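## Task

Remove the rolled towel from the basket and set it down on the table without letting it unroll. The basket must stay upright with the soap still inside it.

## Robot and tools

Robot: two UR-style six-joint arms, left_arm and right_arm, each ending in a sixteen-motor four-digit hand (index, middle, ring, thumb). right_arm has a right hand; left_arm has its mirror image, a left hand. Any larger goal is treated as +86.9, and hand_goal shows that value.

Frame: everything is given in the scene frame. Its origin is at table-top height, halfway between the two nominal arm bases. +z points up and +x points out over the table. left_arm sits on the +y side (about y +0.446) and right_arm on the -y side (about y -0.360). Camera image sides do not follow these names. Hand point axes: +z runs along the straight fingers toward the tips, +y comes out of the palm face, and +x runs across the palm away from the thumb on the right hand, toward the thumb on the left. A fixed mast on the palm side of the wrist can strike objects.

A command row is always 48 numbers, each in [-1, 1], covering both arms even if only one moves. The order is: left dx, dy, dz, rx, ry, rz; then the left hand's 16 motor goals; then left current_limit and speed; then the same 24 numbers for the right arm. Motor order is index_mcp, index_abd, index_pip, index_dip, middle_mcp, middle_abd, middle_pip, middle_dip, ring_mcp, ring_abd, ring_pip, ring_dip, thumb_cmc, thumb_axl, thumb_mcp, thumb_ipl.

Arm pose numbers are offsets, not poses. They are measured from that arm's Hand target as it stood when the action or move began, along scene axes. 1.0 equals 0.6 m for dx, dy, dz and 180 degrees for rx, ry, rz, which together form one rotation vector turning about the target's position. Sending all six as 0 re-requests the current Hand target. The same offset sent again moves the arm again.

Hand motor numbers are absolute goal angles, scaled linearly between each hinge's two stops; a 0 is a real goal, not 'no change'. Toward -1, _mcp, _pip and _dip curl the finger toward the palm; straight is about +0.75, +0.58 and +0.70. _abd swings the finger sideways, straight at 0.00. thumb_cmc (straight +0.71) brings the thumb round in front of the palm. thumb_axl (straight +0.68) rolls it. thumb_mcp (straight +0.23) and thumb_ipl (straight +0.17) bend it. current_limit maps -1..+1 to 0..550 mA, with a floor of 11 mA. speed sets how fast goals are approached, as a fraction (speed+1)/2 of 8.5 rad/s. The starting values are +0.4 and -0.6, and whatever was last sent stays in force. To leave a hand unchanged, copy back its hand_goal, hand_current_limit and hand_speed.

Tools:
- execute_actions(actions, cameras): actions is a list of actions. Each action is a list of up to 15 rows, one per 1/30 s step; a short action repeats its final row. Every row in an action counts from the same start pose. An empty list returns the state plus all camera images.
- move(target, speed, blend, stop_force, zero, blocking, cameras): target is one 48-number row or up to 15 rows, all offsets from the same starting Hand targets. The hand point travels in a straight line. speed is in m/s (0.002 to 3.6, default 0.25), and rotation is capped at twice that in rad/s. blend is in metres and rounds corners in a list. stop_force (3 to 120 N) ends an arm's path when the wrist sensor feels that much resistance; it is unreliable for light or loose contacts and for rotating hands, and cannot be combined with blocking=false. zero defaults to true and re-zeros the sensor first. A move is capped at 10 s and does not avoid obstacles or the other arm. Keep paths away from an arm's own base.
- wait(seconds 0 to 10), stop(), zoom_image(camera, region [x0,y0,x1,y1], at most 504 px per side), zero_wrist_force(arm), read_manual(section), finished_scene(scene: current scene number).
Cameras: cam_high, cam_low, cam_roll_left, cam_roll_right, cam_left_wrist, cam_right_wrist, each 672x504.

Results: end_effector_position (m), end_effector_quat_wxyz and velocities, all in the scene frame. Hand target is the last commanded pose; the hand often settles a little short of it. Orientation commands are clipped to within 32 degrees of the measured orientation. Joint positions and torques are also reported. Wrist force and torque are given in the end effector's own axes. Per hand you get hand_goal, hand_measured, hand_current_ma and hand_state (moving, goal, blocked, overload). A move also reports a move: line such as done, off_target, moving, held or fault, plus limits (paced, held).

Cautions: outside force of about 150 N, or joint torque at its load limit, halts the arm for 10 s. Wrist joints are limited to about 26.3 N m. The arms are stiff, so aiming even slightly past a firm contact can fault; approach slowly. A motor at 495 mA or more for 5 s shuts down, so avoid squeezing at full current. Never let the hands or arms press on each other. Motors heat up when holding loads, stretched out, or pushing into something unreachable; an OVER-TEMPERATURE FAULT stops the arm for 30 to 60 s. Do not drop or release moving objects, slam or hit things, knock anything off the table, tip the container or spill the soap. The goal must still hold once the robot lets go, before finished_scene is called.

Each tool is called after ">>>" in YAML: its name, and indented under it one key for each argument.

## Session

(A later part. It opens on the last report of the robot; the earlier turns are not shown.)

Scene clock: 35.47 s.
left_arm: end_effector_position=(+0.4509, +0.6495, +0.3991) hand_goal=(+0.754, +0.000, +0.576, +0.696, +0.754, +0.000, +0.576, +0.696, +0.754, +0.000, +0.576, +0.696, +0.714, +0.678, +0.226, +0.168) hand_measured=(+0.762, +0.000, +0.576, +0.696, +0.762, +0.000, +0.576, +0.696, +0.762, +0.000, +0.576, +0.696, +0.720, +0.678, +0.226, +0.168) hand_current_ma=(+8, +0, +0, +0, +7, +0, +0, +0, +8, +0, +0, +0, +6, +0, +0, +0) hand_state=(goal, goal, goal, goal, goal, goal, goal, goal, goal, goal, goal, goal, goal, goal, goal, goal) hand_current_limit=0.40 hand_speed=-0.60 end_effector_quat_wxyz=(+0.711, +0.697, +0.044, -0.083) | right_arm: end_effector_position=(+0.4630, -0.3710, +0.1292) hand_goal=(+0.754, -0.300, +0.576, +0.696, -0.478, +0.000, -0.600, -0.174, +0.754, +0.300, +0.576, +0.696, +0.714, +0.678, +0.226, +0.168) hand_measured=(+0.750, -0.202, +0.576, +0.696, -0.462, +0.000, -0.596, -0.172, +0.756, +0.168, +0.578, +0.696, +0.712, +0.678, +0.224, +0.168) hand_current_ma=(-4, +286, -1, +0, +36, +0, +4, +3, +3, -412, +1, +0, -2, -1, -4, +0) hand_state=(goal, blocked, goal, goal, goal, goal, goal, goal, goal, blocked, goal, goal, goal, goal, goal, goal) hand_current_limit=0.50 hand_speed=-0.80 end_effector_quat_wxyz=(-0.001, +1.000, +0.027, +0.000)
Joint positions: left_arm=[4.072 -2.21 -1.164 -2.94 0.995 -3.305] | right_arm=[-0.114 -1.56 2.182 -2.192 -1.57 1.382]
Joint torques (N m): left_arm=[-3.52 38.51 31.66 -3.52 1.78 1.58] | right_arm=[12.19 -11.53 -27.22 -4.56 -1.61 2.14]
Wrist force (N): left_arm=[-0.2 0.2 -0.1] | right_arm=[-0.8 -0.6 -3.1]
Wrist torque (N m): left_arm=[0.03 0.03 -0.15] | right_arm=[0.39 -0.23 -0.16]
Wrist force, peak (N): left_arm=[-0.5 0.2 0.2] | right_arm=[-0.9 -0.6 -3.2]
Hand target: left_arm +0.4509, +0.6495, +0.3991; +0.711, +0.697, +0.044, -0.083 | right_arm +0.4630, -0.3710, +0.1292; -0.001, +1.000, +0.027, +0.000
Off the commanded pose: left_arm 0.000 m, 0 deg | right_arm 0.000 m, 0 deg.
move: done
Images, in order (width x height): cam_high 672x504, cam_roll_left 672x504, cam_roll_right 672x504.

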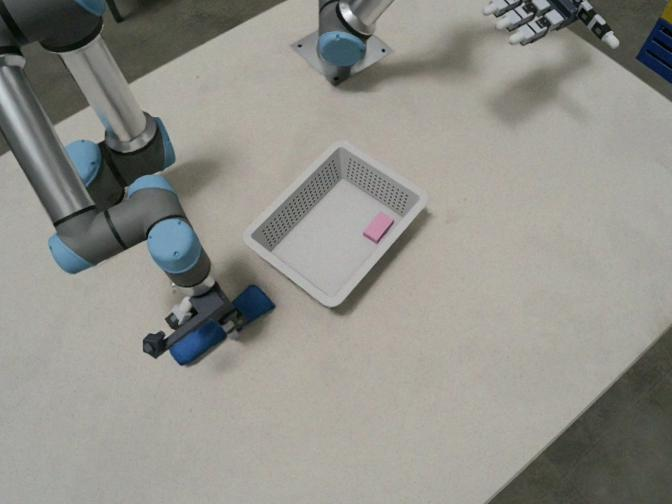

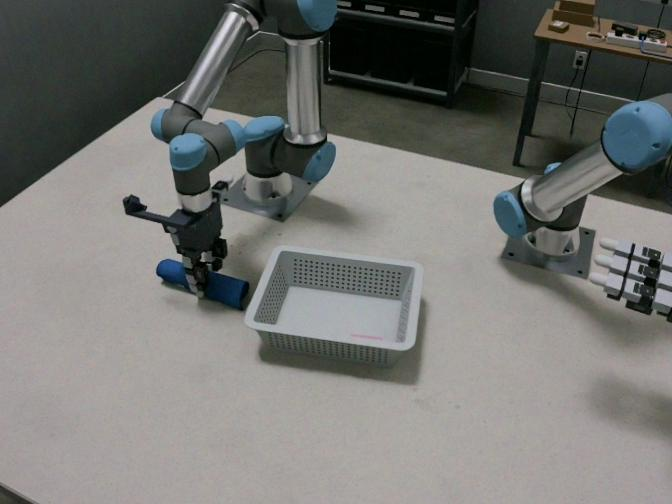

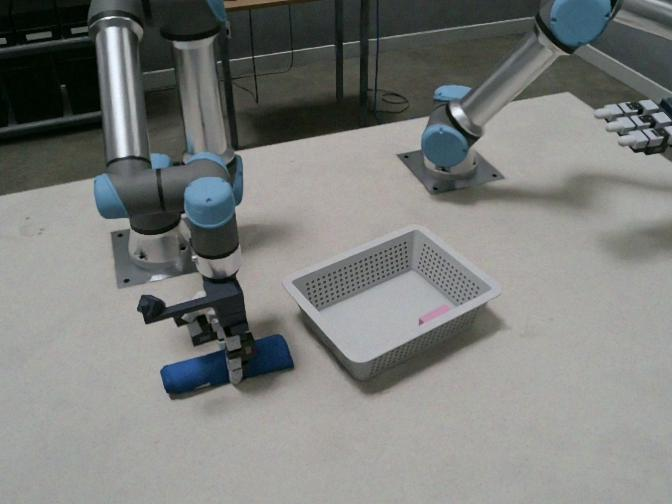

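>>> move:
  target: [0,0,0,0,0,0,0.754,0,0.576,0.696,0.754,0,0.576,0.696,0.754,0,0.576,0.696,0.714,0.678,0.226,0.168,0.4,-0.6,0,0,0,0,0,0,0.754,0.12,0.576,0.696,-0.479,0,-0.6,-0.174,0.754,-0.12,0.576,0.696,0.714,0.678,0.226,0.168,0.4,-0.9]

>>> move:
  target: [0,0,0,0,0,0,0.754,0,0.576,0.696,0.754,0,0.576,0.696,0.754,0,0.576,0.696,0.714,0.678,0.226,0.168,0.4,-0.6,0,0,0.25,0,0,0,0.754,0.12,0.576,0.696,-0.479,0,-0.6,-0.174,0.754,-0.12,0.576,0.696,0.714,0.678,0.226,0.168,0.4,-0.9]
  speed: 0.12
  cameras: ["cam_high","cam_roll_left","cam_roll_right"]

>>> zoom_image:
  camera: "cam_roll_right"
  region: [130, 220, 330, 400]

>>> zoom_image:
  camera: "cam_roll_left"
  region: [120, 180, 320, 350]

Scene clock: 37.43 s.
left_arm: end_effector_position=(+0.4509, +0.6495, +0.3991) hand_goal=(+0.754, +0.000, +0.576, +0.696, +0.754, +0.000, +0.576, +0.696, +0.754, +0.000, +0.576, +0.696, +0.714, +0.678, +0.226, +0.168) hand_measured=(+0.762, +0.000, +0.576, +0.696, +0.762, +0.000, +0.576, +0.696, +0.762, +0.000, +0.576, +0.696, +0.720, +0.678, +0.226, +0.168) hand_current_ma=(+8, +0, +0, +0, +7, +0, +0, +0, +8, +0, +0, +0, +6, +0, +0, +0) hand_state=(goal, goal, goal, goal, goal, goal, goal, goal, goal, goal, goal, goal, goal, goal, goal, goal) hand_current_limit=0.40 hand_speed=-0.60 end_effector_quat_wxyz=(+0.711, +0.697, +0.044, -0.083) | right_arm: end_effector_position=(+0.4630, -0.3710, +0.1292) hand_goal=(+0.754, +0.120, +0.576, +0.696, -0.478, +0.000, -0.600, -0.174, +0.754, -0.120, +0.576, +0.696, +0.714, +0.678, +0.226, +0.168) hand_measured=(+0.752, +0.116, +0.576, +0.696, -0.462, +0.000, -0.596, -0.172, +0.754, -0.116, +0.578, +0.696, +0.712, +0.678, +0.224, +0.168) hand_current_ma=(-4, -5, -1, +0, +36, +0, +4, +3, +1, +5, +1, +0, -2, -1, -4, +0) hand_state=(goal, goal, goal, goal, goal, goal, goal, goal, goal, goal, goal, goal, goal, goal, goal, goal) hand_current_limit=0.40 hand_speed=-0.90 end_effector_quat_wxyz=(-0.001, +1.000, +0.027, +0.000)
Joint positions: left_arm=[4.072 -2.21 -1.164 -2.94 0.995 -3.305] | right_arm=[-0.114 -1.56 2.182 -2.192 -1.57 1.382]
Joint torques (N m): left_arm=[-3.05 38.76 31.4 -3.49 1.83 1.63] | right_arm=[11.85 -15.72 -24.57 -3.4 -1.87 2.2]
Wrist force (N): left_arm=[-0.2 0.1 0.1] | right_arm=[0.6 -0.2 -0.2]
Wrist torque (N m): left_arm=[0.01 0.03 -0.15] | right_arm=[0.17 -0.10 -0.05]
Wrist force, peak (N): left_arm=[-0.4 0.4 0.0] | right_arm=[-0.9 -0.5 -3.3]
Hand target: left_arm +0.4509, +0.6495, +0.3991; +0.711, +0.697, +0.044, -0.083 | right_arm +0.4630, -0.3710, +0.1292; -0.001, +1.000, +0.027, +0.000
Off the commanded pose: left_arm 0.000 m, 0 deg | right_arm 0.000 m, 0 deg.
move: done

Scene clock: 39.37 s.
left_arm: end_effector_position=(+0.4509, +0.6495, +0.3991) hand_goal=(+0.754, +0.000, +0.576, +0.696, +0.754, +0.000, +0.576, +0.696, +0.754, +0.000, +0.576, +0.696, +0.714, +0.678, +0.226, +0.168) hand_measured=(+0.762, +0.000, +0.576, +0.696, +0.762, +0.000, +0.576, +0.696, +0.762, +0.000, +0.576, +0.696, +0.720, +0.678, +0.226, +0.168) hand_current_ma=(+8, +0, +0, +0, +7, +0, +0, +0, +8, +0, +0, +0, +6, +0, +0, +0) hand_state=(goal, goal, goal, goal, goal, goal, goal, goal, goal, goal, goal, goal, goal, goal, goal, goal) hand_current_limit=0.40 hand_speed=-0.60 end_effector_quat_wxyz=(+0.711, +0.697, +0.044, -0.083) | right_arm: end_effector_position=(+0.4630, -0.3710, +0.2790) hand_goal=(+0.754, +0.120, +0.576, +0.696, -0.478, +0.000, -0.600, -0.174, +0.754, -0.120, +0.576, +0.696, +0.714, +0.678, +0.226, +0.168) hand_measured=(+0.752, +0.116, +0.576, +0.696, -0.462, +0.000, -0.596, -0.172, +0.754, -0.116, +0.578, +0.696, +0.712, +0.678, +0.224, +0.168) hand_current_ma=(-4, -4, -1, +0, +36, +0, +4, +3, +1, +4, +1, +0, -2, -1, -4, +0) hand_state=(goal, goal, goal, goal, goal, goal, goal, goal, goal, goal, goal, goal, goal, goal, goal, goal) hand_current_limit=0.40 hand_speed=-0.90 end_effector_quat_wxyz=(-0.001, +1.000, +0.027, +0.000)
Joint positions: left_arm=[4.072 -2.21 -1.164 -2.94 0.995 -3.305] | right_arm=[-0.114 -1.717 1.907 -1.76 -1.57 1.382]
Joint torques (N m): left_arm=[-3.47 38.12 32.08 -3.51 1.87 1.48] | right_arm=[-9.46 -29.51 -30.49 -1.18 1.05 -1.55]
Wrist force (N): left_arm=[-0.1 0.0 0.1] | right_arm=[0.5 0.0 0.1]
Wrist torque (N m): left_arm=[0.00 0.02 -0.14] | right_arm=[0.19 -0.11 -0.06]
Wrist force, peak (N): left_arm=[-0.5 0.2 0.1] | right_arm=[0.6 -0.1 -0.8]
Hand target: left_arm +0.4509, +0.6495, +0.3991; +0.711, +0.697, +0.044, -0.083 | right_arm +0.4630, -0.3710, +0.2792; -0.001, +1.000, +0.027, +0.000
Off the commanded pose: left_arm 0.000 m, 0 deg | right_arm 0.000 m, 0 deg.
move: done
Images, in order (width x height): cam_high 672x504, cam_roll_left 672x504, cam_roll_right 672x504.

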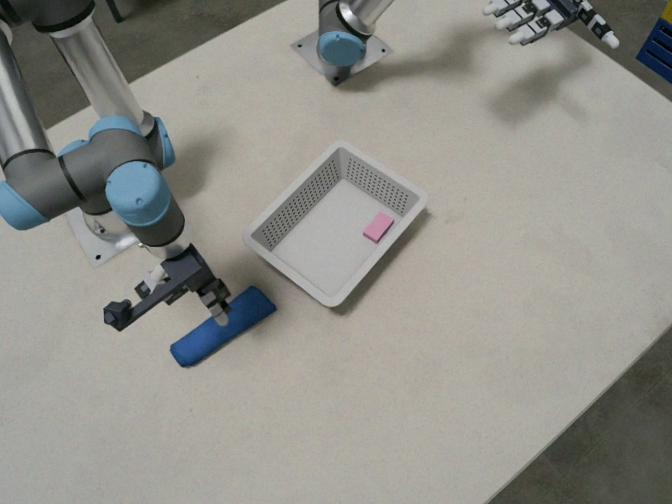

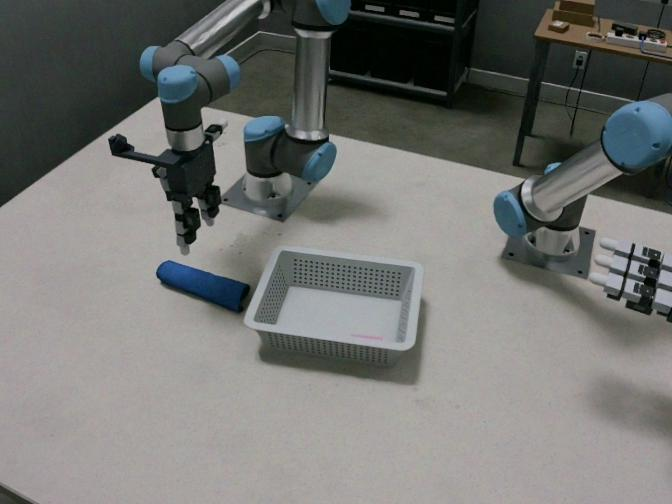

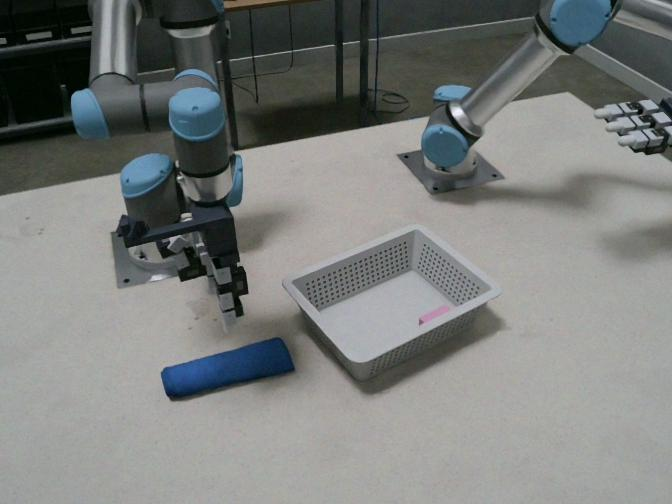

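Scaled by 2.520 from the camera's 672x504 image, which has a finer 960x720 frame.

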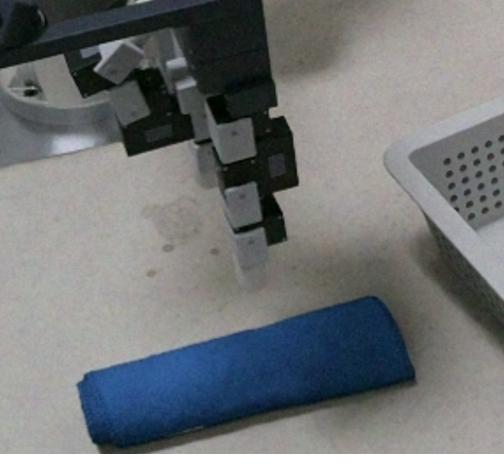

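Scaled by 2.520 from the camera's 672x504 image, which has a finer 960x720 frame.

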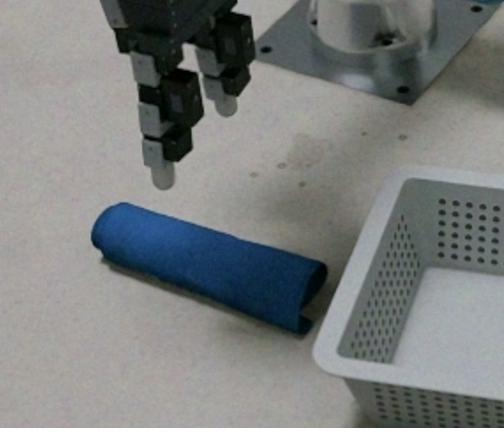

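Rolled and resting well. Finish.

>>> finished_scene:
  scene: 2

The scene is finished: the task was done.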